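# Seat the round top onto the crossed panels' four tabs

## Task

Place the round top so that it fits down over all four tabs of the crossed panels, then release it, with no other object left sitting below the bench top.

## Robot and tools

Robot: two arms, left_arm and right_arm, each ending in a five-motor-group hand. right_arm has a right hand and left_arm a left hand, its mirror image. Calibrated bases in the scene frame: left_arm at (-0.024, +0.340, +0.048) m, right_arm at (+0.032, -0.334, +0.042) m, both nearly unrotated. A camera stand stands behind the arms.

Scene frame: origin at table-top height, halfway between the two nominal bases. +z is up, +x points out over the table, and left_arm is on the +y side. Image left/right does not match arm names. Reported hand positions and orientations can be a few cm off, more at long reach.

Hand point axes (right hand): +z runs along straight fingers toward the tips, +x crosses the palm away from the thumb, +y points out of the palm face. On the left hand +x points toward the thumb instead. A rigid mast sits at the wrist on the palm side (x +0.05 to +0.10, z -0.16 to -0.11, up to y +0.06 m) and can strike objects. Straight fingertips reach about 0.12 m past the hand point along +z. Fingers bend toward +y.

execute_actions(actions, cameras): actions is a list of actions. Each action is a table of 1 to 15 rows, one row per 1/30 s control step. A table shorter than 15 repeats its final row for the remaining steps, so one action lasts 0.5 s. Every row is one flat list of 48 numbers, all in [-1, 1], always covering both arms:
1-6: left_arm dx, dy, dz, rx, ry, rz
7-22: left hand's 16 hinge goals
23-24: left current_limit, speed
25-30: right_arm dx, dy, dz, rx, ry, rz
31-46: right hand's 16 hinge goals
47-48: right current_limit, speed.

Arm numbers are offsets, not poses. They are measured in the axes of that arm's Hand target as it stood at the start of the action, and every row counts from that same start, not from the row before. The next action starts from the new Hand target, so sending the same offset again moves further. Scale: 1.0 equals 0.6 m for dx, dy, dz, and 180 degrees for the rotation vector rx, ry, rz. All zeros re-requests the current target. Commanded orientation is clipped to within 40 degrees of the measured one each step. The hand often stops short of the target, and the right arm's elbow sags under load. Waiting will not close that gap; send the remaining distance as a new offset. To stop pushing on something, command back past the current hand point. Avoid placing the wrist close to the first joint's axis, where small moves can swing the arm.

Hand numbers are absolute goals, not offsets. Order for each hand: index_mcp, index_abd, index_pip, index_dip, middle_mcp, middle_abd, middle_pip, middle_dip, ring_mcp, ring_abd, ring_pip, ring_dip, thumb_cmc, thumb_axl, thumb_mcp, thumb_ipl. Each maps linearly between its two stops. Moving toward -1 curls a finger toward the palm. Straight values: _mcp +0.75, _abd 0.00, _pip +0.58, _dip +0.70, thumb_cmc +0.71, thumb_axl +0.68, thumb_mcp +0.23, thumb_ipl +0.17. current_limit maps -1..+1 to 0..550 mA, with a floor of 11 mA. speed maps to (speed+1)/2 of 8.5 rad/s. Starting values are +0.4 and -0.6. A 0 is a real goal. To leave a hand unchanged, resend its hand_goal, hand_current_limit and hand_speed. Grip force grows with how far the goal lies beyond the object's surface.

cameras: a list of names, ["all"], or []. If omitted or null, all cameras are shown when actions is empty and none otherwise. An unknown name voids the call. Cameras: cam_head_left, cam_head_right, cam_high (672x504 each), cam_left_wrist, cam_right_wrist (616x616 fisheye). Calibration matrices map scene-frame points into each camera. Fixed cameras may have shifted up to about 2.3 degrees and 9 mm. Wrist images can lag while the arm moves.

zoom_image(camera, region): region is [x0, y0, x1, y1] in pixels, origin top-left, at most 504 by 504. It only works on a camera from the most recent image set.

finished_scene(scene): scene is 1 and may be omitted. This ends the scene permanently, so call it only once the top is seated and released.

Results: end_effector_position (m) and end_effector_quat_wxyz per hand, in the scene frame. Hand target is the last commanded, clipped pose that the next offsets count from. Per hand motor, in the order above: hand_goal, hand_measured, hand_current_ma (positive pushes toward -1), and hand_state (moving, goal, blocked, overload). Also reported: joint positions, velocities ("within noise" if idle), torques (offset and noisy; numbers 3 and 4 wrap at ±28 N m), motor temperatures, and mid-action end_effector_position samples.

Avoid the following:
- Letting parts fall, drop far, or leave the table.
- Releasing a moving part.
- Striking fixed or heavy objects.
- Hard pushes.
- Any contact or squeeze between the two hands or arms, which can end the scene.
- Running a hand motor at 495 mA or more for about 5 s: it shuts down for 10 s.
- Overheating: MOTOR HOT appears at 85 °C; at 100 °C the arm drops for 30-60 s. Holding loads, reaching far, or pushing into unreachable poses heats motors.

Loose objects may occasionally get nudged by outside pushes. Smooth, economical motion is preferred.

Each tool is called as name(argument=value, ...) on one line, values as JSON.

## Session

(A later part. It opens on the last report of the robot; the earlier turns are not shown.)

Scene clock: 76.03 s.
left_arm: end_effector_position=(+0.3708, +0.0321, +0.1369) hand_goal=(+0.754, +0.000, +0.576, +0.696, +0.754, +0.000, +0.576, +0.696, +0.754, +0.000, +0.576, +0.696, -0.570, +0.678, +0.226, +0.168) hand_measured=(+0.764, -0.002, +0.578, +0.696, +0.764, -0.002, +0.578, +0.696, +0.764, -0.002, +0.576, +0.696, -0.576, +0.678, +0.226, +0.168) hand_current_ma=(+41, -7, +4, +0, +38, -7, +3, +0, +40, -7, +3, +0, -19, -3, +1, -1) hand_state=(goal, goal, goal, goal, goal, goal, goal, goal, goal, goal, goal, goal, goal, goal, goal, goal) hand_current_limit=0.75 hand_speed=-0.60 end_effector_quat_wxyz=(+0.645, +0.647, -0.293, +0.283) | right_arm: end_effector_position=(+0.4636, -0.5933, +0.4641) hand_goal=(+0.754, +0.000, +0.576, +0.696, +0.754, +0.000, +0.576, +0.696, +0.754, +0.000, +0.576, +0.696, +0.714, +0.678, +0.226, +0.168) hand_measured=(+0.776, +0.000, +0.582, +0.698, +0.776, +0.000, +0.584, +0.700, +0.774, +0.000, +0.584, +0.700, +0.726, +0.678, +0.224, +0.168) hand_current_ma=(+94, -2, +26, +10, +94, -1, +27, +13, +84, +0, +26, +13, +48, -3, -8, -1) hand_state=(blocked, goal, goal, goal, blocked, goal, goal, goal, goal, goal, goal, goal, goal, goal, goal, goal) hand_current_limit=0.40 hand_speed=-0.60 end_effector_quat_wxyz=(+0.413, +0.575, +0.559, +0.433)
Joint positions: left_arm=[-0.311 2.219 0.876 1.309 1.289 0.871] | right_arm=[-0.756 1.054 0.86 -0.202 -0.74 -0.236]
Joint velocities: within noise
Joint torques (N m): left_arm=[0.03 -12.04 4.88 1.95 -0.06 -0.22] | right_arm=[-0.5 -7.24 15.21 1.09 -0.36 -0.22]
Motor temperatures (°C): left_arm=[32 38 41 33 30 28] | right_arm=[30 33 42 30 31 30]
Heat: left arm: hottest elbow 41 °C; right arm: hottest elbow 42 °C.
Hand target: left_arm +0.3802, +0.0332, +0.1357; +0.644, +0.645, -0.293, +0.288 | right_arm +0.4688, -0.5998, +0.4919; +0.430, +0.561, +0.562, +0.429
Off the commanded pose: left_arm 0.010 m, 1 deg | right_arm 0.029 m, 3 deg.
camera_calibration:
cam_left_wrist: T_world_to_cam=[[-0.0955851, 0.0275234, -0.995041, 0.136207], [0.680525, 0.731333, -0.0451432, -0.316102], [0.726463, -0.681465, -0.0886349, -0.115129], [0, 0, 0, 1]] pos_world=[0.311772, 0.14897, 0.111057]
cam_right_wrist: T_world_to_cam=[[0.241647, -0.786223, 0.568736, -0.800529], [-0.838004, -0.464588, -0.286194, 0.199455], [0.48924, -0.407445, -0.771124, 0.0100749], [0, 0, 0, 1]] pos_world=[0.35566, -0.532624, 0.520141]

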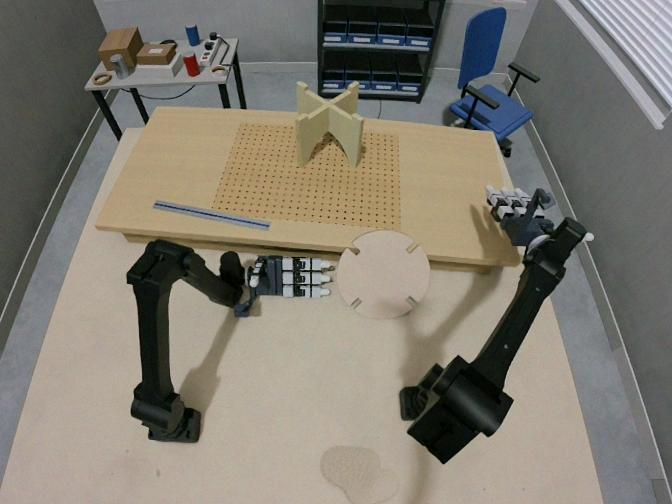

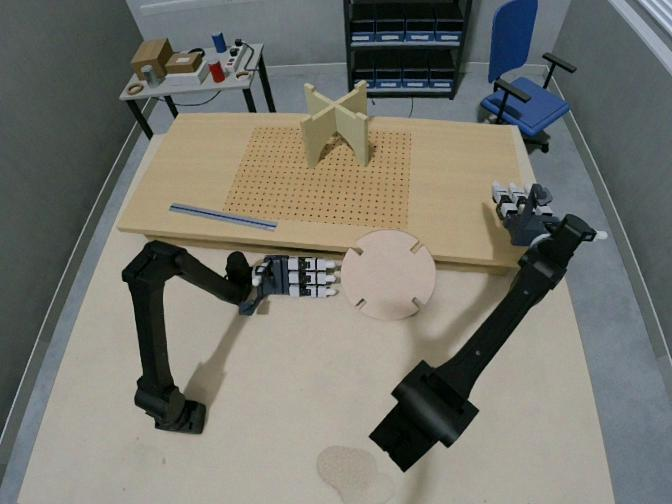

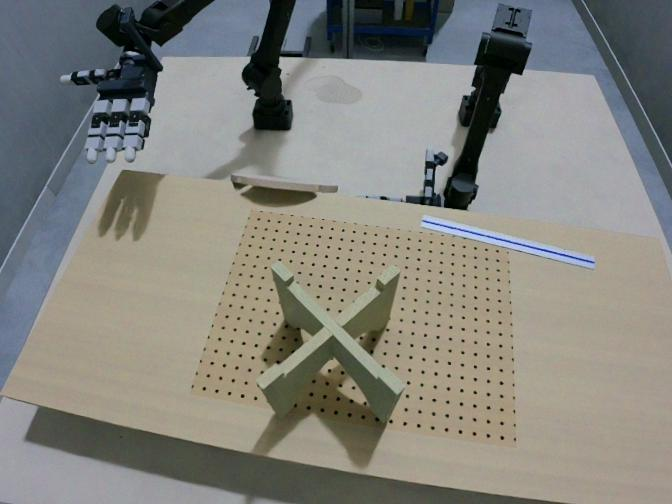

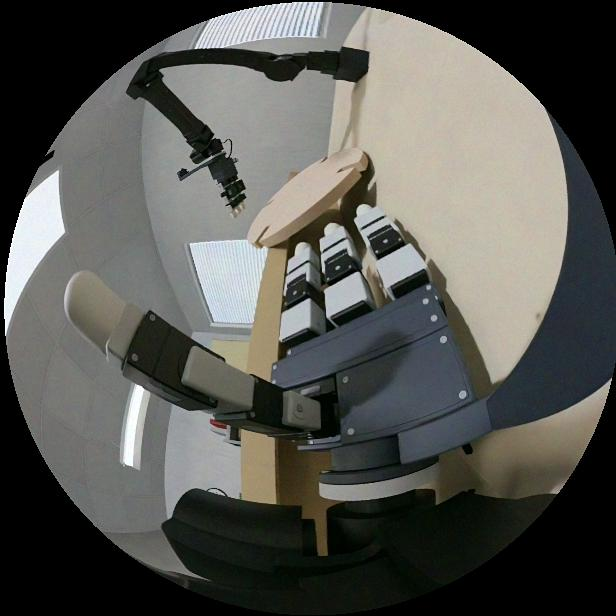

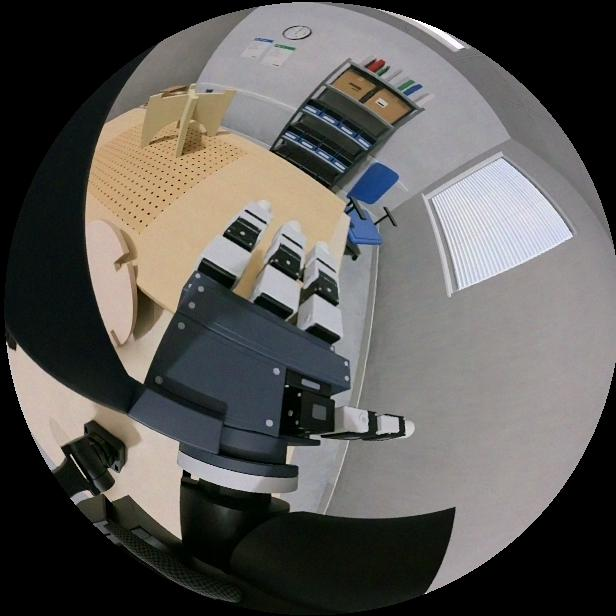

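execute_actions(actions=[[[0.0056,-0.0062,0.05,-0.0203,-0.0181,0,0.754,0,0.576,0.696,0.754,0,0.576,0.696,0.754,0,0.576,0.696,-0.571,0.678,0.226,0.168,0.75,-0.6,0,0,0,0,0,0,0.754,0,0.576,0.696,0.754,0,0.576,0.696,0.754,0,0.576,0.696,0.714,0.678,0.226,0.168,0.4,-0.6]]], cameras=["cam_left_wrist","cam_head_left","cam_high"])

zoom_image(camera="cam_left_wrist", region=[220, 120, 460, 360])

Scene clock: 78.30 s.
left_arm: end_effector_position=(+0.3787, +0.0074, +0.1391) hand_goal=(+0.754, +0.000, +0.576, +0.696, +0.754, +0.000, +0.576, +0.696, +0.754, +0.000, +0.576, +0.696, -0.570, +0.678, +0.226, +0.168) hand_measured=(+0.766, -0.002, +0.580, +0.696, +0.764, -0.002, +0.578, +0.696, +0.764, -0.002, +0.576, +0.696, -0.576, +0.678, +0.226, +0.168) hand_current_ma=(+48, -7, +10, +1, +38, -7, +3, +0, +40, -7, +3, +0, -19, -3, +1, -1) hand_state=(goal, goal, goal, goal, goal, goal, goal, goal, goal, goal, goal, goal, goal, goal, goal, goal) hand_current_limit=0.75 hand_speed=-0.60 end_effector_quat_wxyz=(+0.655, +0.632, -0.320, +0.264) | right_arm: end_effector_position=(+0.4636, -0.5933, +0.4641) hand_goal=(+0.754, +0.000, +0.576, +0.696, +0.754, +0.000, +0.576, +0.696, +0.754, +0.000, +0.576, +0.696, +0.714, +0.678, +0.226, +0.168) hand_measured=(+0.776, +0.000, +0.582, +0.698, +0.776, +0.000, +0.584, +0.700, +0.774, +0.000, +0.584, +0.700, +0.726, +0.678, +0.224, +0.168) hand_current_ma=(+94, -2, +26, +10, +94, -1, +27, +13, +84, +0, +26, +13, +48, -3, -8, -1) hand_state=(blocked, goal, goal, goal, blocked, goal, goal, goal, goal, goal, goal, goal, goal, goal, goal, goal) hand_current_limit=0.40 hand_speed=-0.60 end_effector_quat_wxyz=(+0.413, +0.575, +0.559, +0.433)
Joint positions: left_arm=[-0.355 2.24 0.962 1.262 1.319 0.867] | right_arm=[-0.756 1.054 0.86 -0.202 -0.74 -0.236]
Joint torques (N m): left_arm=[-1.08 -12.4 5.39 1.29 -0.11 -0.2] | right_arm=[-0.5 -7.18 15.21 1.09 -0.36 -0.23]
Heat: left arm: hottest elbow 41 °C; right arm: hottest elbow 42 °C.
Hand target: left_arm +0.3852, +0.0032, +0.1357; +0.656, +0.632, -0.320, +0.260 | right_arm +0.4688, -0.5998, +0.4919; +0.430, +0.561, +0.562, +0.429
Off the commanded pose: left_arm 0.008 m, 0 deg | right_arm 0.029 m, 3 deg.
Step readings (end_effector_position of left_arm | right_arm):
0: (+0.3708, +0.0321, +0.1369) | (+0.4636, -0.5933, +0.4641)
1: (+0.3710, +0.0321, +0.1371) | (+0.4636, -0.5933, +0.4641)
2: (+0.3711, +0.0321, +0.1372) | (+0.4636, -0.5933, +0.4641)
4: (+0.3740, +0.0288, +0.1377) | (+0.4636, -0.5933, +0.4641)
8: (+0.3805, +0.0153, +0.1396) | (+0.4636, -0.5933, +0.4641)
15: (+0.3788, +0.0072, +0.1403) | (+0.4636, -0.5933, +0.4641)
camera_calibration:
cam_left_wrist: T_world_to_cam=[[-0.0795515, 0.027573, -0.996449, 0.133894], [0.733308, 0.678733, -0.0397622, -0.323691], [0.675227, -0.733867, -0.0742138, -0.119664], [0, 0, 0, 1]] pos_world=[0.328817, 0.128191, 0.111667]
Images, in order (width x height): cam_head_left 672x504, cam_high 672x504, cam_left_wrist 616x616.

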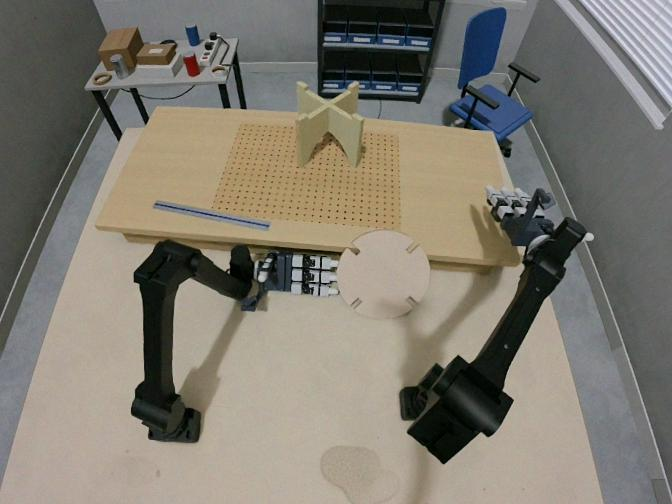

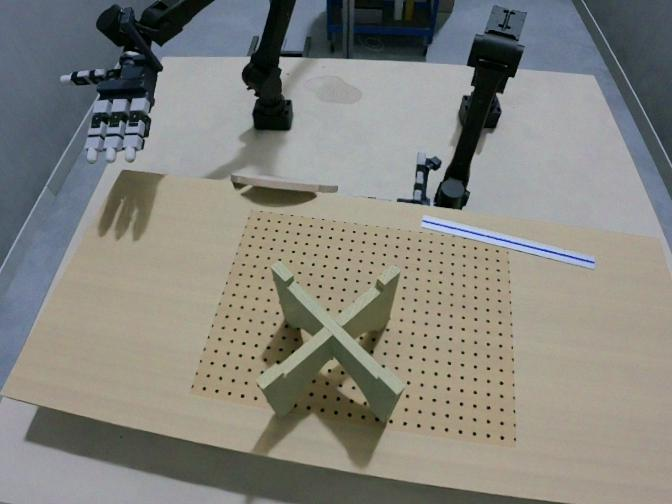

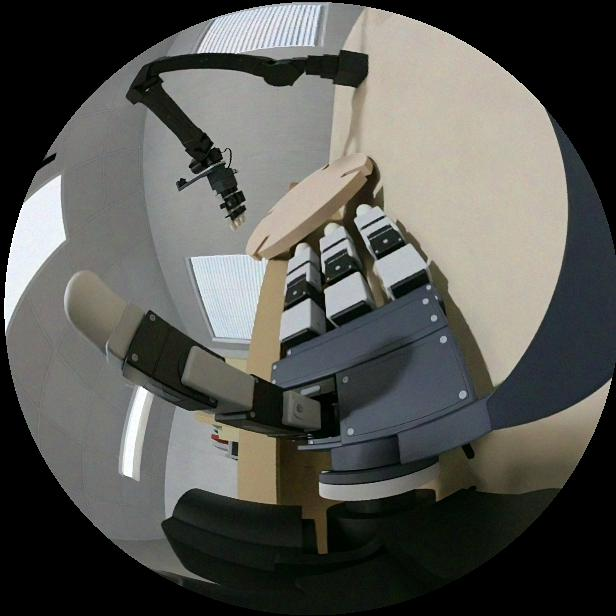

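Scaled by 2.100 from the camera's 616x616 image, which has a finer 880x880 frame.

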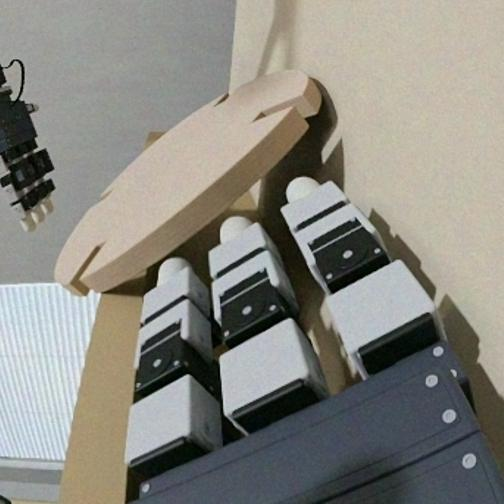

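execute_actions(actions=[[[0,0,0.05,0,0,0,0.754,0,0.576,0.696,0.754,0,0.576,0.696,0.754,0,0.576,0.696,-0.571,0.678,0.226,0.168,0.75,-0.6,0,0,0,0,0,0,0.754,0,0.576,0.696,0.754,0,0.576,0.696,0.754,0,0.576,0.696,0.714,0.678,0.226,0.168,0.4,-0.6]]], cameras=["cam_left_wrist","cam_high"])

zoom_image(camera="cam_left_wrist", region=[220, 120, 460, 360])

Scene clock: 79.33 s.
left_arm: end_effector_position=(+0.3739, -0.0223, +0.1381) hand_goal=(+0.754, +0.000, +0.576, +0.696, +0.754, +0.000, +0.576, +0.696, +0.754, +0.000, +0.576, +0.696, -0.570, +0.678, +0.226, +0.168) hand_measured=(+0.770, -0.002, +0.580, +0.696, +0.764, -0.002, +0.578, +0.696, +0.764, -0.002, +0.576, +0.696, -0.576, +0.678, +0.226, +0.168) hand_current_ma=(+63, -7, +17, +1, +38, -7, +3, +0, +40, -7, +3, +0, -19, -3, +1, -1) hand_state=(goal, goal, goal, goal, goal, goal, goal, goal, goal, goal, goal, goal, goal, goal, goal, goal) hand_current_limit=0.75 hand_speed=-0.60 end_effector_quat_wxyz=(+0.655, +0.632, -0.321, +0.262) | right_arm: end_effector_position=(+0.4636, -0.5933, +0.4641) hand_goal=(+0.754, +0.000, +0.576, +0.696, +0.754, +0.000, +0.576, +0.696, +0.754, +0.000, +0.576, +0.696, +0.714, +0.678, +0.226, +0.168) hand_measured=(+0.776, +0.000, +0.582, +0.698, +0.776, +0.000, +0.584, +0.700, +0.774, +0.000, +0.584, +0.700, +0.726, +0.678, +0.224, +0.168) hand_current_ma=(+94, -2, +26, +10, +94, -1, +27, +13, +84, +0, +26, +13, +48, -3, -8, -1) hand_state=(blocked, goal, goal, goal, blocked, goal, goal, goal, goal, goal, goal, goal, goal, goal, goal, goal) hand_current_limit=0.40 hand_speed=-0.60 end_effector_quat_wxyz=(+0.413, +0.575, +0.559, +0.433)
Joint positions: left_arm=[-0.414 2.247 0.983 1.247 1.264 0.866] | right_arm=[-0.756 1.054 0.86 -0.202 -0.74 -0.236]
Joint torques (N m): left_arm=[-0.91 -12.86 5.81 1.36 -0.18 -0.22] | right_arm=[-0.44 -7.12 15.2 1.07 -0.35 -0.22]
Heat: left arm: hottest elbow 41 °C; right arm: hottest elbow 42 °C.
Hand target: left_arm +0.3824, -0.0267, +0.1356; +0.656, +0.632, -0.320, +0.260 | right_arm +0.4688, -0.5998, +0.4919; +0.430, +0.561, +0.562, +0.429
Off the commanded pose: left_arm 0.010 m, 0 deg | right_arm 0.029 m, 3 deg.
Step readings (end_effector_position of left_arm | right_arm):
0: (+0.3787, +0.0074, +0.1391) | (+0.4636, -0.5933, +0.4641)
1: (+0.3789, +0.0074, +0.1391) | (+0.4636, -0.5933, +0.4641)
2: (+0.3798, +0.0062, +0.1390) | (+0.4636, -0.5933, +0.4641)
4: (+0.3815, +0.0014, +0.1386) | (+0.4636, -0.5933, +0.4641)
8: (+0.3781, -0.0138, +0.1393) | (+0.4636, -0.5933, +0.4641)
15: (+0.3737, -0.0224, +0.1385) | (+0.4636, -0.5933, +0.4641)
camera_calibration:
cam_left_wrist: T_world_to_cam=[[-0.0816007, 0.0294649, -0.996229, 0.134219], [0.736039, 0.675738, -0.0403027, -0.301067], [0.672003, -0.736553, -0.076828, -0.136853], [0, 0, 0, 1]] pos_world=[0.324514, 0.0986883, 0.111065]
Images, in order (width x height): cam_high 672x504, cam_left_wrist 616x616.

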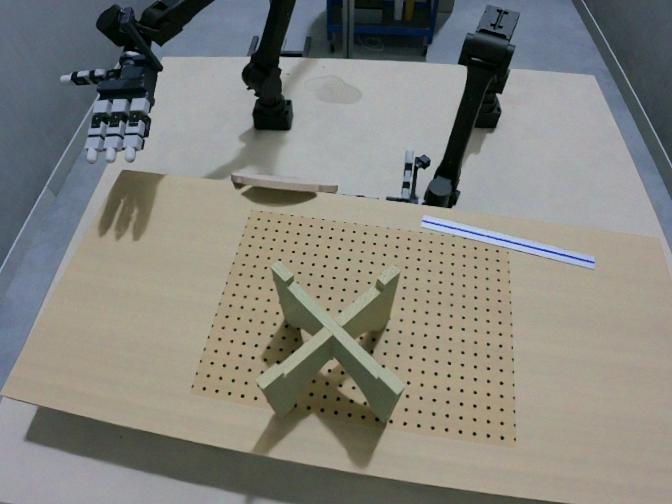

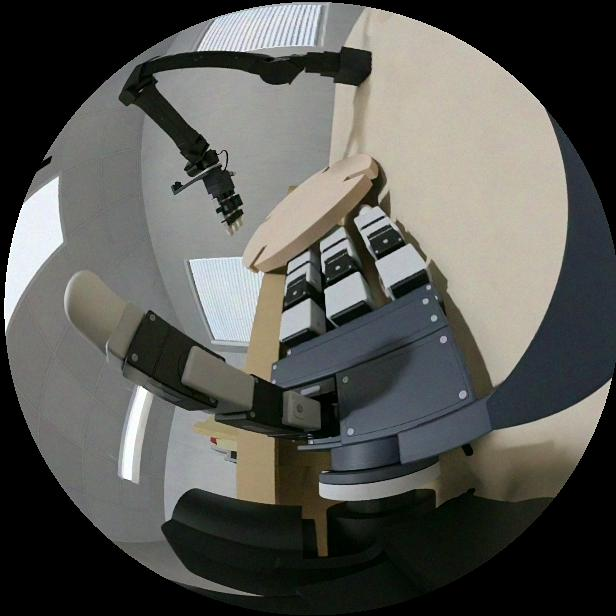

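Scaled by 2.100 from the camera's 616x616 image, which has a finer 880x880 frame.

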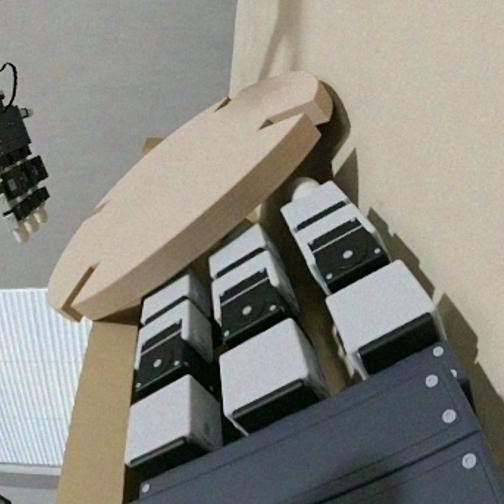

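zoom_image(camera="cam_left_wrist", region=[235, 140, 395, 300])

zoom_image(camera="cam_high", region=[220, 160, 420, 220])

Scaled by 3.150 from the camera's 616x616 image, which has a finer 880x880 frame.

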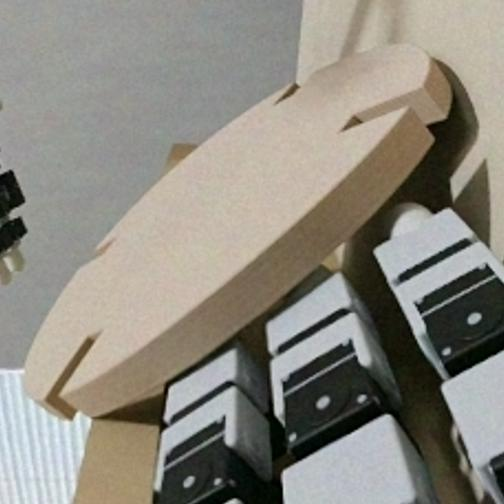

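Scaled by 2.520 from the camera's 672x504 image, which has a finer 960x720 frame.

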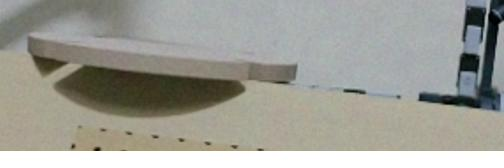

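execute_actions(actions=[[[0.025,-0.005,0,0,0,-0.0283,0.754,0,0.576,0.696,0.754,0,0.576,0.696,0.754,0,0.576,0.696,-0.571,0.678,0.226,0.168,0.75,-0.6,0,0,0,0,0,0,0.754,0,0.576,0.696,0.754,0,0.576,0.696,0.754,0,0.576,0.696,0.714,0.678,0.226,0.168,0.4,-0.6]]], cameras=["cam_left_wrist"])

zoom_image(camera="cam_left_wrist", region=[235, 140, 395, 300])

Scene clock: 83.63 s.
left_arm: end_effector_position=(+0.3852, -0.0250, +0.1417) hand_goal=(+0.754, +0.000, +0.576, +0.696, +0.754, +0.000, +0.576, +0.696, +0.754, +0.000, +0.576, +0.696, -0.570, +0.678, +0.226, +0.168) hand_measured=(+0.770, -0.002, +0.580, +0.696, +0.764, -0.002, +0.578, +0.696, +0.764, -0.002, +0.576, +0.696, -0.576, +0.678, +0.226, +0.168) hand_current_ma=(+62, -7, +17, +1, +38, -7, +3, +0, +40, -7, +3, +0, -19, -3, +1, -1) hand_state=(goal, goal, goal, goal, goal, goal, goal, goal, goal, goal, goal, goal, goal, goal, goal, goal) hand_current_limit=0.75 hand_speed=-0.60 end_effector_quat_wxyz=(+0.666, +0.649, -0.289, +0.227) | right_arm: end_effector_position=(+0.4636, -0.5933, +0.4641) hand_goal=(+0.754, +0.000, +0.576, +0.696, +0.754, +0.000, +0.576, +0.696, +0.754, +0.000, +0.576, +0.696, +0.714, +0.678, +0.226, +0.168) hand_measured=(+0.776, +0.000, +0.582, +0.698, +0.776, +0.000, +0.584, +0.700, +0.774, +0.000, +0.584, +0.700, +0.726, +0.678, +0.224, +0.168) hand_current_ma=(+94, -2, +26, +10, +94, -1, +27, +13, +84, +0, +26, +13, +48, -3, -8, -1) hand_state=(blocked, goal, goal, goal, blocked, goal, goal, goal, goal, goal, goal, goal, goal, goal, goal, goal) hand_current_limit=0.40 hand_speed=-0.60 end_effector_quat_wxyz=(+0.413, +0.575, +0.559, +0.433)
Joint positions: left_arm=[-0.414 2.247 0.995 1.217 1.265 0.782] | right_arm=[-0.756 1.054 0.86 -0.202 -0.74 -0.236]
Joint torques (N m): left_arm=[-0.44 -13.8 5.94 1.55 -0.05 -0.24] | right_arm=[-0.5 -7.18 15.21 1.09 -0.35 -0.22]
Heat: left arm: hottest elbow 41 °C; right arm: hottest elbow 42 °C.
Hand target: left_arm +0.3945, -0.0278, +0.1448; +0.667, +0.646, -0.291, +0.231 | right_arm +0.4688, -0.5998, +0.4919; +0.430, +0.561, +0.562, +0.429
Off the commanded pose: left_arm 0.010 m, 1 deg | right_arm 0.029 m, 3 deg.
Step readings (end_effector_position of left_arm | right_arm):
0: (+0.3739, -0.0223, +0.1381) | (+0.4636, -0.5933, +0.4641)
1: (+0.3740, -0.0223, +0.1381) | (+0.4636, -0.5933, +0.4641)
2: (+0.3747, -0.0225, +0.1381) | (+0.4636, -0.5933, +0.4641)
4: (+0.3771, -0.0231, +0.1383) | (+0.4636, -0.5933, +0.4641)
8: (+0.3817, -0.0244, +0.1397) | (+0.4636, -0.5933, +0.4641)
15: (+0.3844, -0.0249, +0.1413) | (+0.4636, -0.5933, +0.4641)
camera_calibration:
cam_left_wrist: T_world_to_cam=[[-0.181802, 0.0440948, -0.982346, 0.17575], [0.729039, 0.676439, -0.104559, -0.29547], [0.659887, -0.735177, -0.155125, -0.130252], [0, 0, 0, 1]] pos_world=[0.333312, 0.0963595, 0.121548]
Images, in order (width x height): cam_left_wrist 616x616.

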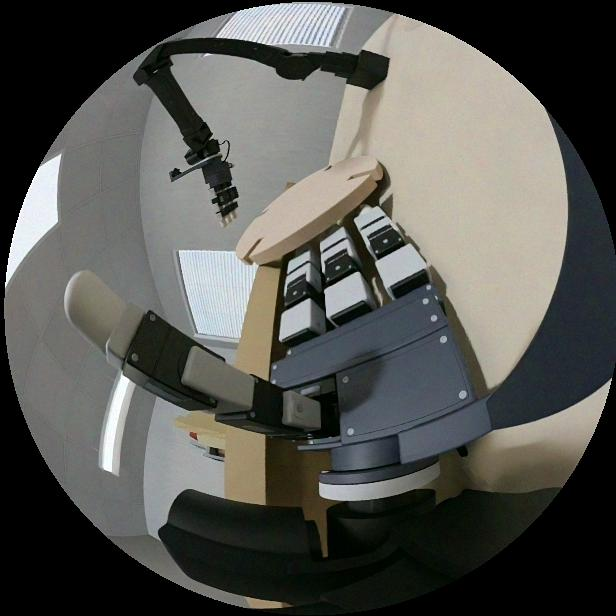

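Scaled by 3.150 from the camera's 616x616 image, which has a finer 880x880 frame.

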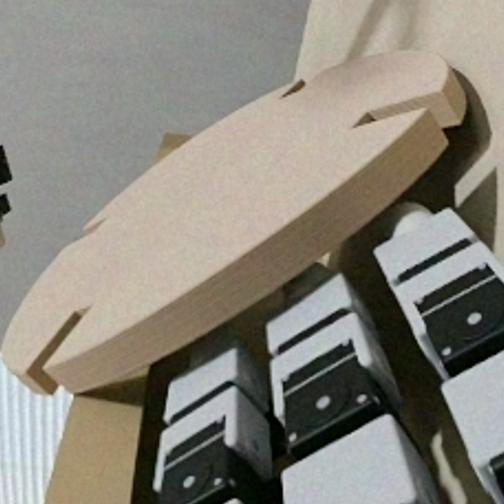

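execute_actions(actions=[[[0,0,0.05,0,0,0,0.754,0,0.576,0.696,0.754,0,0.576,0.696,0.754,0,0.576,0.696,-0.571,0.678,0.226,0.168,0.75,-0.6,0,0,0,0,0,0,0.754,0,0.576,0.696,0.754,0,0.576,0.696,0.754,0,0.576,0.696,0.714,0.678,0.226,0.168,0.4,-0.6]]], cameras=["cam_left_wrist"])

zoom_image(camera="cam_left_wrist", region=[235, 140, 395, 300])

Scene clock: 85.37 s.
left_arm: end_effector_position=(+0.3824, -0.0534, +0.1472) hand_goal=(+0.754, +0.000, +0.576, +0.696, +0.754, +0.000, +0.576, +0.696, +0.754, +0.000, +0.576, +0.696, -0.570, +0.678, +0.226, +0.168) hand_measured=(+0.768, -0.002, +0.580, +0.696, +0.764, -0.002, +0.578, +0.696, +0.764, -0.002, +0.576, +0.696, -0.576, +0.678, +0.226, +0.168) hand_current_ma=(+61, -7, +17, +1, +38, -7, +3, +0, +40, -7, +3, +0, -19, -3, +1, -1) hand_state=(goal, goal, goal, goal, goal, goal, goal, goal, goal, goal, goal, goal, goal, goal, goal, goal) hand_current_limit=0.75 hand_speed=-0.60 end_effector_quat_wxyz=(+0.666, +0.645, -0.294, +0.232) | right_arm: end_effector_position=(+0.4636, -0.5933, +0.4641) hand_goal=(+0.754, +0.000, +0.576, +0.696, +0.754, +0.000, +0.576, +0.696, +0.754, +0.000, +0.576, +0.696, +0.714, +0.678, +0.226, +0.168) hand_measured=(+0.776, +0.000, +0.582, +0.698, +0.776, +0.000, +0.584, +0.700, +0.774, +0.000, +0.584, +0.700, +0.726, +0.678, +0.224, +0.168) hand_current_ma=(+94, -2, +26, +10, +94, -1, +27, +13, +84, +0, +26, +13, +48, -3, -8, -1) hand_state=(blocked, goal, goal, goal, blocked, goal, goal, goal, goal, goal, goal, goal, goal, goal, goal, goal) hand_current_limit=0.40 hand_speed=-0.60 end_effector_quat_wxyz=(+0.413, +0.575, +0.559, +0.433)
Joint positions: left_arm=[-0.467 2.248 1.025 1.208 1.215 0.777] | right_arm=[-0.756 1.054 0.86 -0.202 -0.74 -0.236]
Joint torques (N m): left_arm=[-0.44 -13.45 6.28 1.39 -0.25 -0.22] | right_arm=[-0.5 -7.18 15.21 1.09 -0.35 -0.22]
Heat: left arm: hottest elbow 41 °C; right arm: hottest elbow 42 °C.
Hand target: left_arm +0.3917, -0.0578, +0.1447; +0.667, +0.646, -0.292, +0.231 | right_arm +0.4688, -0.5998, +0.4919; +0.430, +0.561, +0.562, +0.429
Off the commanded pose: left_arm 0.011 m, 0 deg | right_arm 0.029 m, 3 deg.
Step readings (end_effector_position of left_arm | right_arm):
0: (+0.3852, -0.0250, +0.1417) | (+0.4636, -0.5933, +0.4641)
1: (+0.3853, -0.0250, +0.1417) | (+0.4636, -0.5933, +0.4641)
2: (+0.3865, -0.0258, +0.1419) | (+0.4636, -0.5933, +0.4641)
4: (+0.3892, -0.0299, +0.1427) | (+0.4636, -0.5933, +0.4641)
8: (+0.3880, -0.0435, +0.1465) | (+0.4636, -0.5933, +0.4641)
15: (+0.3823, -0.0534, +0.1473) | (+0.4636, -0.5933, +0.4641)
camera_calibration:
cam_left_wrist: T_world_to_cam=[[-0.167556, 0.0378005, -0.985138, 0.176521], [0.732242, 0.673857, -0.0986861, -0.275859], [0.660111, -0.737894, -0.140588, -0.150894], [0, 0, 0, 1]] pos_world=[0.331179, 0.0678729, 0.12546]
Images, in order (width x height): cam_left_wrist 616x616.

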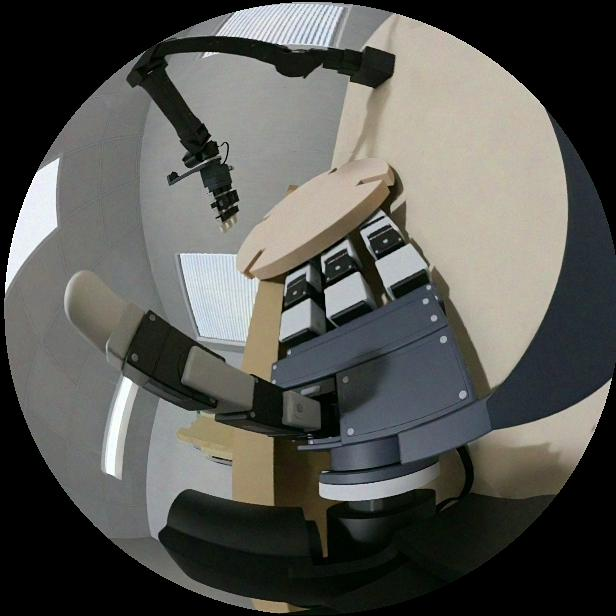

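Scaled by 3.150 from the camera's 616x616 image, which has a finer 880x880 frame.

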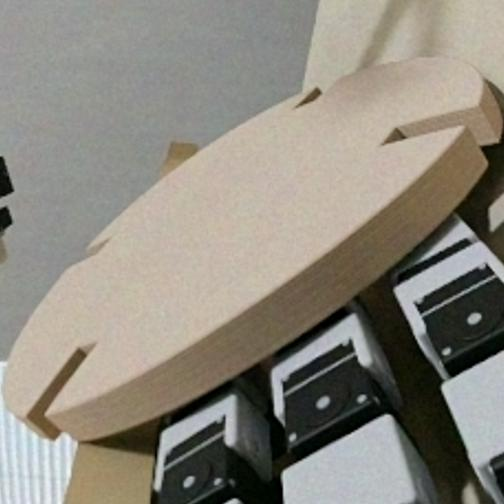

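execute_actions(actions=[[[0,-0.0083,0.05,0,0,0,0.754,0,0.576,0.696,0.754,0,0.576,0.696,0.754,0,0.576,0.696,-0.571,0.678,0.226,0.168,0.75,-0.6,0,0,0,0,0,0,0.754,0,0.576,0.696,0.754,0,0.576,0.696,0.754,0,0.576,0.696,0.714,0.678,0.226,0.168,0.4,-0.6]]], cameras=["cam_left_wrist"])

zoom_image(camera="cam_left_wrist", region=[235, 140, 415, 320])

Scene clock: 86.80 s.
left_arm: end_effector_position=(+0.3827, -0.0825, +0.1428) hand_goal=(+0.754, +0.000, +0.576, +0.696, +0.754, +0.000, +0.576, +0.696, +0.754, +0.000, +0.576, +0.696, -0.570, +0.678, +0.226, +0.168) hand_measured=(+0.768, -0.002, +0.580, +0.696, +0.764, -0.002, +0.578, +0.696, +0.764, -0.002, +0.576, +0.696, -0.576, +0.678, +0.226, +0.168) hand_current_ma=(+59, -7, +17, +1, +38, -7, +3, +0, +40, -7, +3, +0, -19, -3, +1, -1) hand_state=(goal, goal, goal, goal, goal, goal, goal, goal, goal, goal, goal, goal, goal, goal, goal, goal) hand_current_limit=0.75 hand_speed=-0.60 end_effector_quat_wxyz=(+0.666, +0.646, -0.293, +0.231) | right_arm: end_effector_position=(+0.4636, -0.5933, +0.4641) hand_goal=(+0.754, +0.000, +0.576, +0.696, +0.754, +0.000, +0.576, +0.696, +0.754, +0.000, +0.576, +0.696, +0.714, +0.678, +0.226, +0.168) hand_measured=(+0.776, +0.000, +0.582, +0.698, +0.776, +0.000, +0.584, +0.700, +0.774, +0.000, +0.584, +0.700, +0.726, +0.678, +0.224, +0.168) hand_current_ma=(+94, -2, +26, +10, +94, -1, +27, +13, +84, +0, +26, +13, +48, -3, -8, -1) hand_state=(blocked, goal, goal, goal, blocked, goal, goal, goal, goal, goal, goal, goal, goal, goal, goal, goal) hand_current_limit=0.40 hand_speed=-0.60 end_effector_quat_wxyz=(+0.413, +0.575, +0.559, +0.433)
Joint positions: left_arm=[-0.516 2.271 1.069 1.185 1.165 0.776] | right_arm=[-0.756 1.054 0.86 -0.202 -0.74 -0.236]
Joint torques (N m): left_arm=[-0.91 -13.8 6.71 1.43 -0.25 -0.22] | right_arm=[-0.44 -7.12 15.21 1.09 -0.35 -0.22]
Heat: left arm: hottest elbow 41 °C; right arm: hottest elbow 42 °C.
Hand target: left_arm +0.3924, -0.0879, +0.1409; +0.667, +0.646, -0.292, +0.231 | right_arm +0.4688, -0.5998, +0.4919; +0.430, +0.561, +0.562, +0.429
Off the commanded pose: left_arm 0.011 m, 0 deg | right_arm 0.029 m, 3 deg.
Step readings (end_effector_position of left_arm | right_arm):
0: (+0.3830, -0.0532, +0.1472) | (+0.4636, -0.5933, +0.4641)
1: (+0.3834, -0.0534, +0.1471) | (+0.4636, -0.5933, +0.4641)
2: (+0.3845, -0.0542, +0.1469) | (+0.4636, -0.5933, +0.4641)
4: (+0.3882, -0.0592, +0.1462) | (+0.4636, -0.5933, +0.4641)
8: (+0.3888, -0.0730, +0.1449) | (+0.4636, -0.5933, +0.4641)
15: (+0.3826, -0.0825, +0.1433) | (+0.4636, -0.5933, +0.4641)
camera_calibration:
cam_left_wrist: T_world_to_cam=[[-0.170376, 0.0394867, -0.984588, 0.174514], [0.731506, 0.674532, -0.0995298, -0.256473], [0.660205, -0.737189, -0.143809, -0.172736], [0, 0, 0, 1]] pos_world=[0.331386, 0.0387693, 0.121457]
Images, in order (width x height): cam_left_wrist 616x616.

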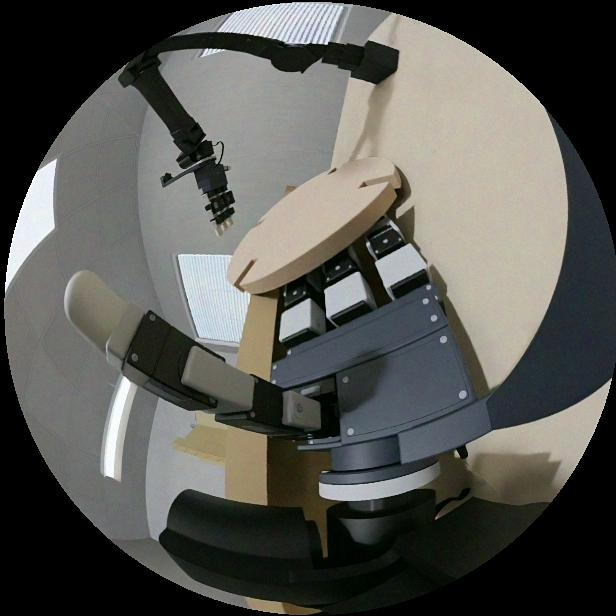

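Scaled by 2.800 from the camera's 616x616 image, which has a finer 880x880 frame.

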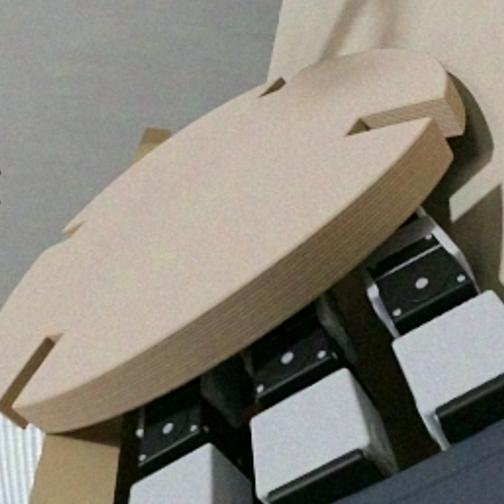

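execute_actions(actions=[[[0,0,0.065,0,0,0,0.754,0,0.576,0.696,0.754,0,0.576,0.696,0.754,0,0.576,0.696,-0.571,0.678,0.226,0.168,0.75,-0.6,0,0,0,0,0,0,0.754,0,0.576,0.696,0.754,0,0.576,0.696,0.754,0,0.576,0.696,0.714,0.678,0.226,0.168,0.4,-0.6]]], cameras=["cam_left_wrist"])

zoom_image(camera="cam_left_wrist", region=[225, 140, 425, 340])

Scene clock: 88.60 s.
left_arm: end_effector_position=(+0.3781, -0.1220, +0.1420) hand_goal=(+0.754, +0.000, +0.576, +0.696, +0.754, +0.000, +0.576, +0.696, +0.754, +0.000, +0.576, +0.696, -0.570, +0.678, +0.226, +0.168) hand_measured=(+0.768, -0.002, +0.580, +0.696, +0.764, -0.002, +0.578, +0.696, +0.764, -0.002, +0.576, +0.696, -0.576, +0.678, +0.226, +0.168) hand_current_ma=(+56, -7, +17, +1, +38, -7, +3, +0, +40, -7, +3, +0, -19, -3, +1, -1) hand_state=(goal, goal, goal, goal, goal, goal, goal, goal, goal, goal, goal, goal, goal, goal, goal, goal) hand_current_limit=0.75 hand_speed=-0.60 end_effector_quat_wxyz=(+0.666, +0.646, -0.294, +0.229) | right_arm: end_effector_position=(+0.4636, -0.5933, +0.4641) hand_goal=(+0.754, +0.000, +0.576, +0.696, +0.754, +0.000, +0.576, +0.696, +0.754, +0.000, +0.576, +0.696, +0.714, +0.678, +0.226, +0.168) hand_measured=(+0.776, +0.000, +0.582, +0.698, +0.776, +0.000, +0.584, +0.700, +0.774, +0.000, +0.584, +0.700, +0.726, +0.678, +0.224, +0.168) hand_current_ma=(+94, -2, +26, +10, +94, -1, +27, +13, +84, +0, +26, +13, +48, -3, -8, -1) hand_state=(blocked, goal, goal, goal, blocked, goal, goal, goal, goal, goal, goal, goal, goal, goal, goal, goal) hand_current_limit=0.40 hand_speed=-0.60 end_effector_quat_wxyz=(+0.413, +0.575, +0.559, +0.433)
Joint positions: left_arm=[-0.584 2.289 1.12 1.152 1.1 0.774] | right_arm=[-0.756 1.054 0.86 -0.202 -0.74 -0.236]
Joint torques (N m): left_arm=[-0.32 -14.62 7.13 1.55 -0.2 -0.21] | right_arm=[-0.44 -7.12 15.21 1.09 -0.35 -0.22]
Heat: left arm: hottest elbow 41 °C; right arm: hottest elbow 42 °C.
Hand target: left_arm +0.3888, -0.1268, +0.1410; +0.667, +0.645, -0.292, +0.231 | right_arm +0.4688, -0.5998, +0.4919; +0.430, +0.561, +0.562, +0.429
Off the commanded pose: left_arm 0.012 m, 0 deg | right_arm 0.029 m, 3 deg.
Step readings (end_effector_position of left_arm | right_arm):
0: (+0.3832, -0.0823, +0.1428) | (+0.4636, -0.5933, +0.4641)
1: (+0.3838, -0.0825, +0.1429) | (+0.4636, -0.5933, +0.4641)
2: (+0.3852, -0.0839, +0.1428) | (+0.4636, -0.5933, +0.4641)
4: (+0.3891, -0.0902, +0.1425) | (+0.4636, -0.5933, +0.4641)
8: (+0.3865, -0.1088, +0.1436) | (+0.4636, -0.5933, +0.4641)
15: (+0.3771, -0.1223, +0.1443) | (+0.4636, -0.5933, +0.4641)
camera_calibration:
cam_left_wrist: T_world_to_cam=[[-0.171549, 0.0410203, -0.984321, 0.175076], [0.732915, 0.672977, -0.0996878, -0.227245], [0.658337, -0.738525, -0.145513, -0.198074], [0, 0, 0, 1]] pos_world=[0.326984, -0.000532913, 0.120855]
Images, in order (width x height): cam_left_wrist 616x616.

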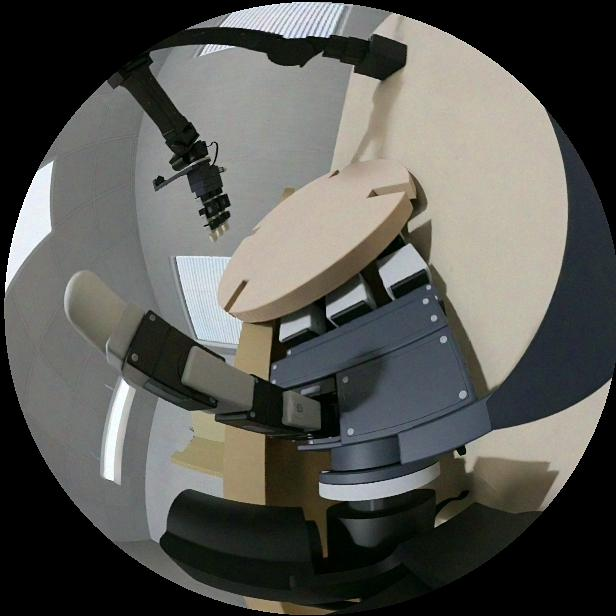

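Scaled by 2.520 from the camera's 616x616 image, which has a finer 880x880 frame.

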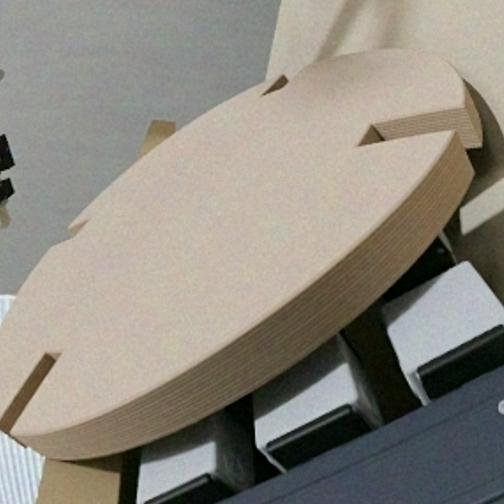

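execute_actions(actions=[[[0,0,0.063,0,0,0,0.754,0,0.576,0.696,0.754,0,0.576,0.696,0.754,0,0.576,0.696,-0.571,0.678,0.226,0.168,0.75,-0.6,0,0,0,0,0,0,0.754,0,0.576,0.696,0.754,0,0.576,0.696,0.754,0,0.576,0.696,0.714,0.678,0.226,0.168,0.4,-0.6]]], cameras=["cam_left_wrist","cam_head_left"])

zoom_image(camera="cam_left_wrist", region=[205, 140, 445, 380])

Scene clock: 89.93 s.
left_arm: end_effector_position=(+0.3754, -0.1582, +0.1412) hand_goal=(+0.754, +0.000, +0.576, +0.696, +0.754, +0.000, +0.576, +0.696, +0.754, +0.000, +0.576, +0.696, -0.570, +0.678, +0.226, +0.168) hand_measured=(+0.768, -0.002, +0.580, +0.696, +0.764, -0.002, +0.578, +0.696, +0.764, -0.002, +0.576, +0.696, -0.576, +0.678, +0.226, +0.168) hand_current_ma=(+54, -7, +17, +1, +38, -7, +3, +0, +40, -7, +3, +0, -19, -3, +1, -1) hand_state=(goal, goal, goal, goal, goal, goal, goal, goal, goal, goal, goal, goal, goal, goal, goal, goal) hand_current_limit=0.75 hand_speed=-0.60 end_effector_quat_wxyz=(+0.665, +0.647, -0.293, +0.229) | right_arm: end_effector_position=(+0.4636, -0.5933, +0.4641) hand_goal=(+0.754, +0.000, +0.576, +0.696, +0.754, +0.000, +0.576, +0.696, +0.754, +0.000, +0.576, +0.696, +0.714, +0.678, +0.226, +0.168) hand_measured=(+0.776, +0.000, +0.582, +0.698, +0.776, +0.000, +0.584, +0.700, +0.774, +0.000, +0.584, +0.700, +0.726, +0.678, +0.224, +0.168) hand_current_ma=(+94, -2, +26, +10, +94, -1, +27, +13, +84, +0, +26, +13, +48, -3, -8, -1) hand_state=(blocked, goal, goal, goal, blocked, goal, goal, goal, goal, goal, goal, goal, goal, goal, goal, goal) hand_current_limit=0.40 hand_speed=-0.60 end_effector_quat_wxyz=(+0.413, +0.575, +0.559, +0.433)
Joint positions: left_arm=[-0.641 2.31 1.178 1.114 1.041 0.772] | right_arm=[-0.756 1.054 0.86 -0.202 -0.74 -0.236]
Joint torques (N m): left_arm=[-0.5 -15.27 7.71 1.59 -0.2 -0.21] | right_arm=[-0.5 -7.12 15.21 1.09 -0.35 -0.23]
Heat: left arm: hottest elbow 41 °C; right arm: hottest elbow 42 °C.
Hand target: left_arm +0.3854, -0.1643, +0.1407; +0.667, +0.646, -0.292, +0.231 | right_arm +0.4688, -0.5998, +0.4919; +0.430, +0.561, +0.562, +0.429
Off the commanded pose: left_arm 0.012 m, 0 deg | right_arm 0.029 m, 3 deg.
Step readings (end_effector_position of left_arm | right_arm):
0: (+0.3781, -0.1220, +0.1420) | (+0.4636, -0.5933, +0.4641)
1: (+0.3786, -0.1222, +0.1421) | (+0.4636, -0.5933, +0.4641)
2: (+0.3801, -0.1233, +0.1419) | (+0.4636, -0.5933, +0.4641)
4: (+0.3847, -0.1293, +0.1415) | (+0.4636, -0.5933, +0.4641)
8: (+0.3840, -0.1456, +0.1429) | (+0.4636, -0.5933, +0.4641)
15: (+0.3748, -0.1584, +0.1438) | (+0.4636, -0.5933, +0.4641)
camera_calibration:
cam_left_wrist: T_world_to_cam=[[-0.173118, 0.0423311, -0.983991, 0.176086], [0.731702, 0.67429, -0.0997239, -0.200365], [0.659274, -0.737252, -0.147706, -0.222971], [0, 0, 0, 1]] pos_world=[0.32409, -0.0367361, 0.120352]
Images, in order (width x height): cam_head_left 672x504, cam_left_wrist 616x616.

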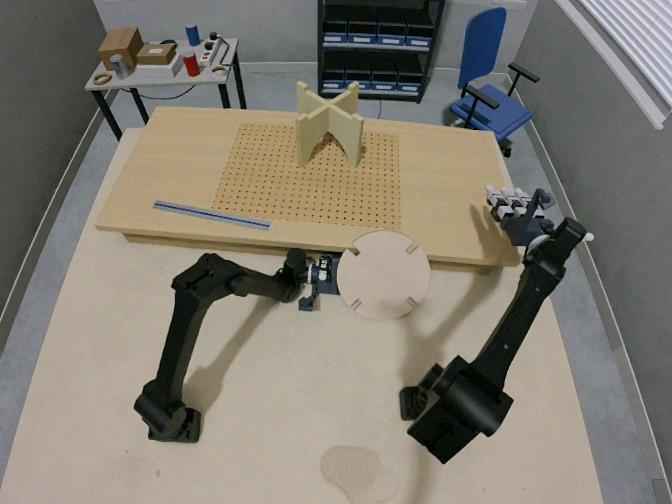

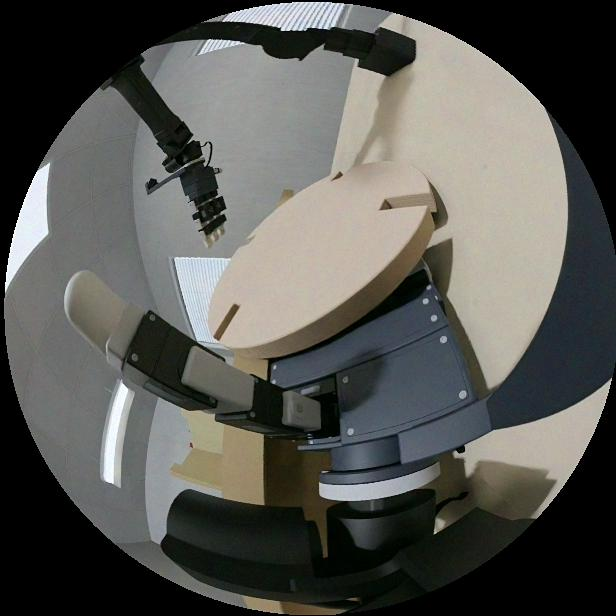

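Scaled by 2.100 from the camera's 616x616 image, which has a finer 880x880 frame.

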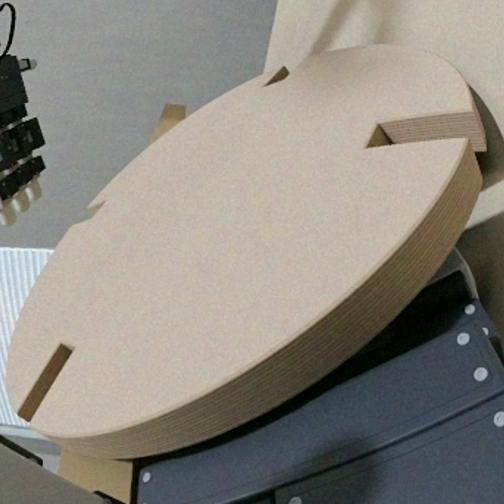

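execute_actions(actions=[[[0.007,0.009,0,0,0.0194,0,0.754,0,0.576,0.696,0.754,0,0.576,0.696,0.754,0,0.576,0.696,-0.571,0.678,0.226,0.168,0.75,-0.6,0,0,0,0,0,0,0.754,0,0.576,0.696,0.754,0,0.576,0.696,0.754,0,0.576,0.696,0.714,0.678,0.226,0.168,0.4,-0.6]]], cameras=["cam_left_wrist"])

zoom_image(camera="cam_left_wrist", region=[205, 140, 445, 380])

Scene clock: 92.63 s.
left_arm: end_effector_position=(+0.3848, -0.1583, +0.1483) hand_goal=(+0.754, +0.000, +0.576, +0.696, +0.754, +0.000, +0.576, +0.696, +0.754, +0.000, +0.576, +0.696, -0.570, +0.678, +0.226, +0.168) hand_measured=(+0.768, -0.002, +0.580, +0.696, +0.764, -0.002, +0.578, +0.696, +0.764, -0.002, +0.576, +0.696, -0.576, +0.678, +0.226, +0.168) hand_current_ma=(+53, -7, +17, +1, +38, -7, +3, +0, +40, -7, +3, +0, -19, -3, +1, -1) hand_state=(goal, goal, goal, goal, goal, goal, goal, goal, goal, goal, goal, goal, goal, goal, goal, goal) hand_current_limit=0.75 hand_speed=-0.60 end_effector_quat_wxyz=(+0.671, +0.646, -0.267, +0.247) | right_arm: end_effector_position=(+0.4636, -0.5933, +0.4641) hand_goal=(+0.754, +0.000, +0.576, +0.696, +0.754, +0.000, +0.576, +0.696, +0.754, +0.000, +0.576, +0.696, +0.714, +0.678, +0.226, +0.168) hand_measured=(+0.776, +0.000, +0.582, +0.698, +0.776, +0.000, +0.584, +0.700, +0.774, +0.000, +0.584, +0.700, +0.726, +0.678, +0.224, +0.168) hand_current_ma=(+94, -2, +26, +10, +94, -1, +27, +13, +84, +0, +26, +13, +48, -3, -8, -1) hand_state=(blocked, goal, goal, goal, blocked, goal, goal, goal, goal, goal, goal, goal, goal, goal, goal, goal) hand_current_limit=0.40 hand_speed=-0.60 end_effector_quat_wxyz=(+0.413, +0.575, +0.559, +0.433)
Joint positions: left_arm=[-0.641 2.317 1.178 1.181 0.987 0.71] | right_arm=[-0.756 1.054 0.86 -0.202 -0.74 -0.236]
Joint torques (N m): left_arm=[-1.26 -15.15 6.54 2.78 -0.3 -0.25] | right_arm=[-0.5 -7.18 15.21 1.09 -0.35 -0.23]
Heat: left arm: hottest elbow 41 °C; right arm: hottest elbow 42 °C.
Hand target: left_arm +0.3847, -0.1643, +0.1474; +0.676, +0.638, -0.271, +0.250 | right_arm +0.4688, -0.5998, +0.4919; +0.430, +0.561, +0.562, +0.429
Off the commanded pose: left_arm 0.006 m, 1 deg | right_arm 0.029 m, 3 deg.
Step readings (end_effector_position of left_arm | right_arm):
0: (+0.3754, -0.1582, +0.1412) | (+0.4636, -0.5933, +0.4641)
1: (+0.3758, -0.1583, +0.1413) | (+0.4636, -0.5933, +0.4641)
2: (+0.3773, -0.1587, +0.1416) | (+0.4636, -0.5933, +0.4641)
4: (+0.3807, -0.1592, +0.1428) | (+0.4636, -0.5933, +0.4641)
8: (+0.3835, -0.1587, +0.1471) | (+0.4636, -0.5933, +0.4641)
15: (+0.3845, -0.1583, +0.1492) | (+0.4636, -0.5933, +0.4641)
camera_calibration:
cam_left_wrist: T_world_to_cam=[[-0.188218, 0.00205169, -0.982125, 0.183854], [0.692847, 0.70903, -0.131299, -0.181317], [0.696086, -0.705176, -0.134874, -0.239166], [0, 0, 0, 1]] pos_world=[0.32671, -0.0404719, 0.124504]
Images, in order (width x height): cam_left_wrist 616x616.

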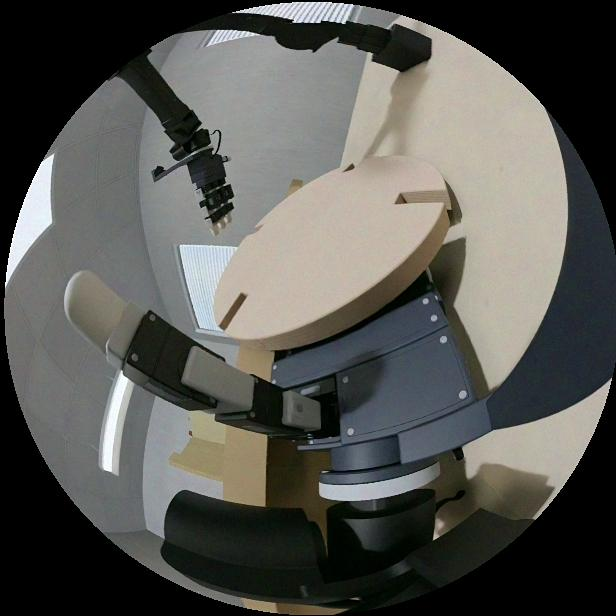

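Scaled by 2.100 from the camera's 616x616 image, which has a finer 880x880 frame.

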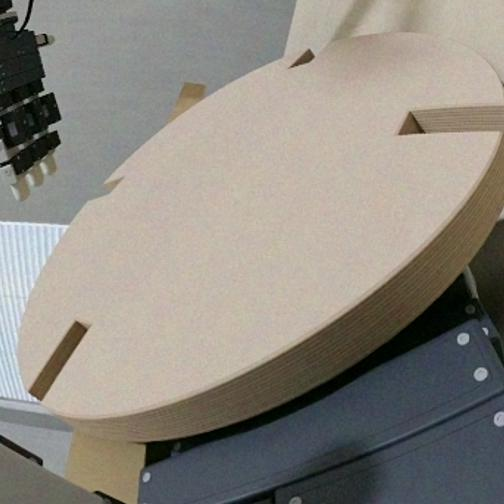

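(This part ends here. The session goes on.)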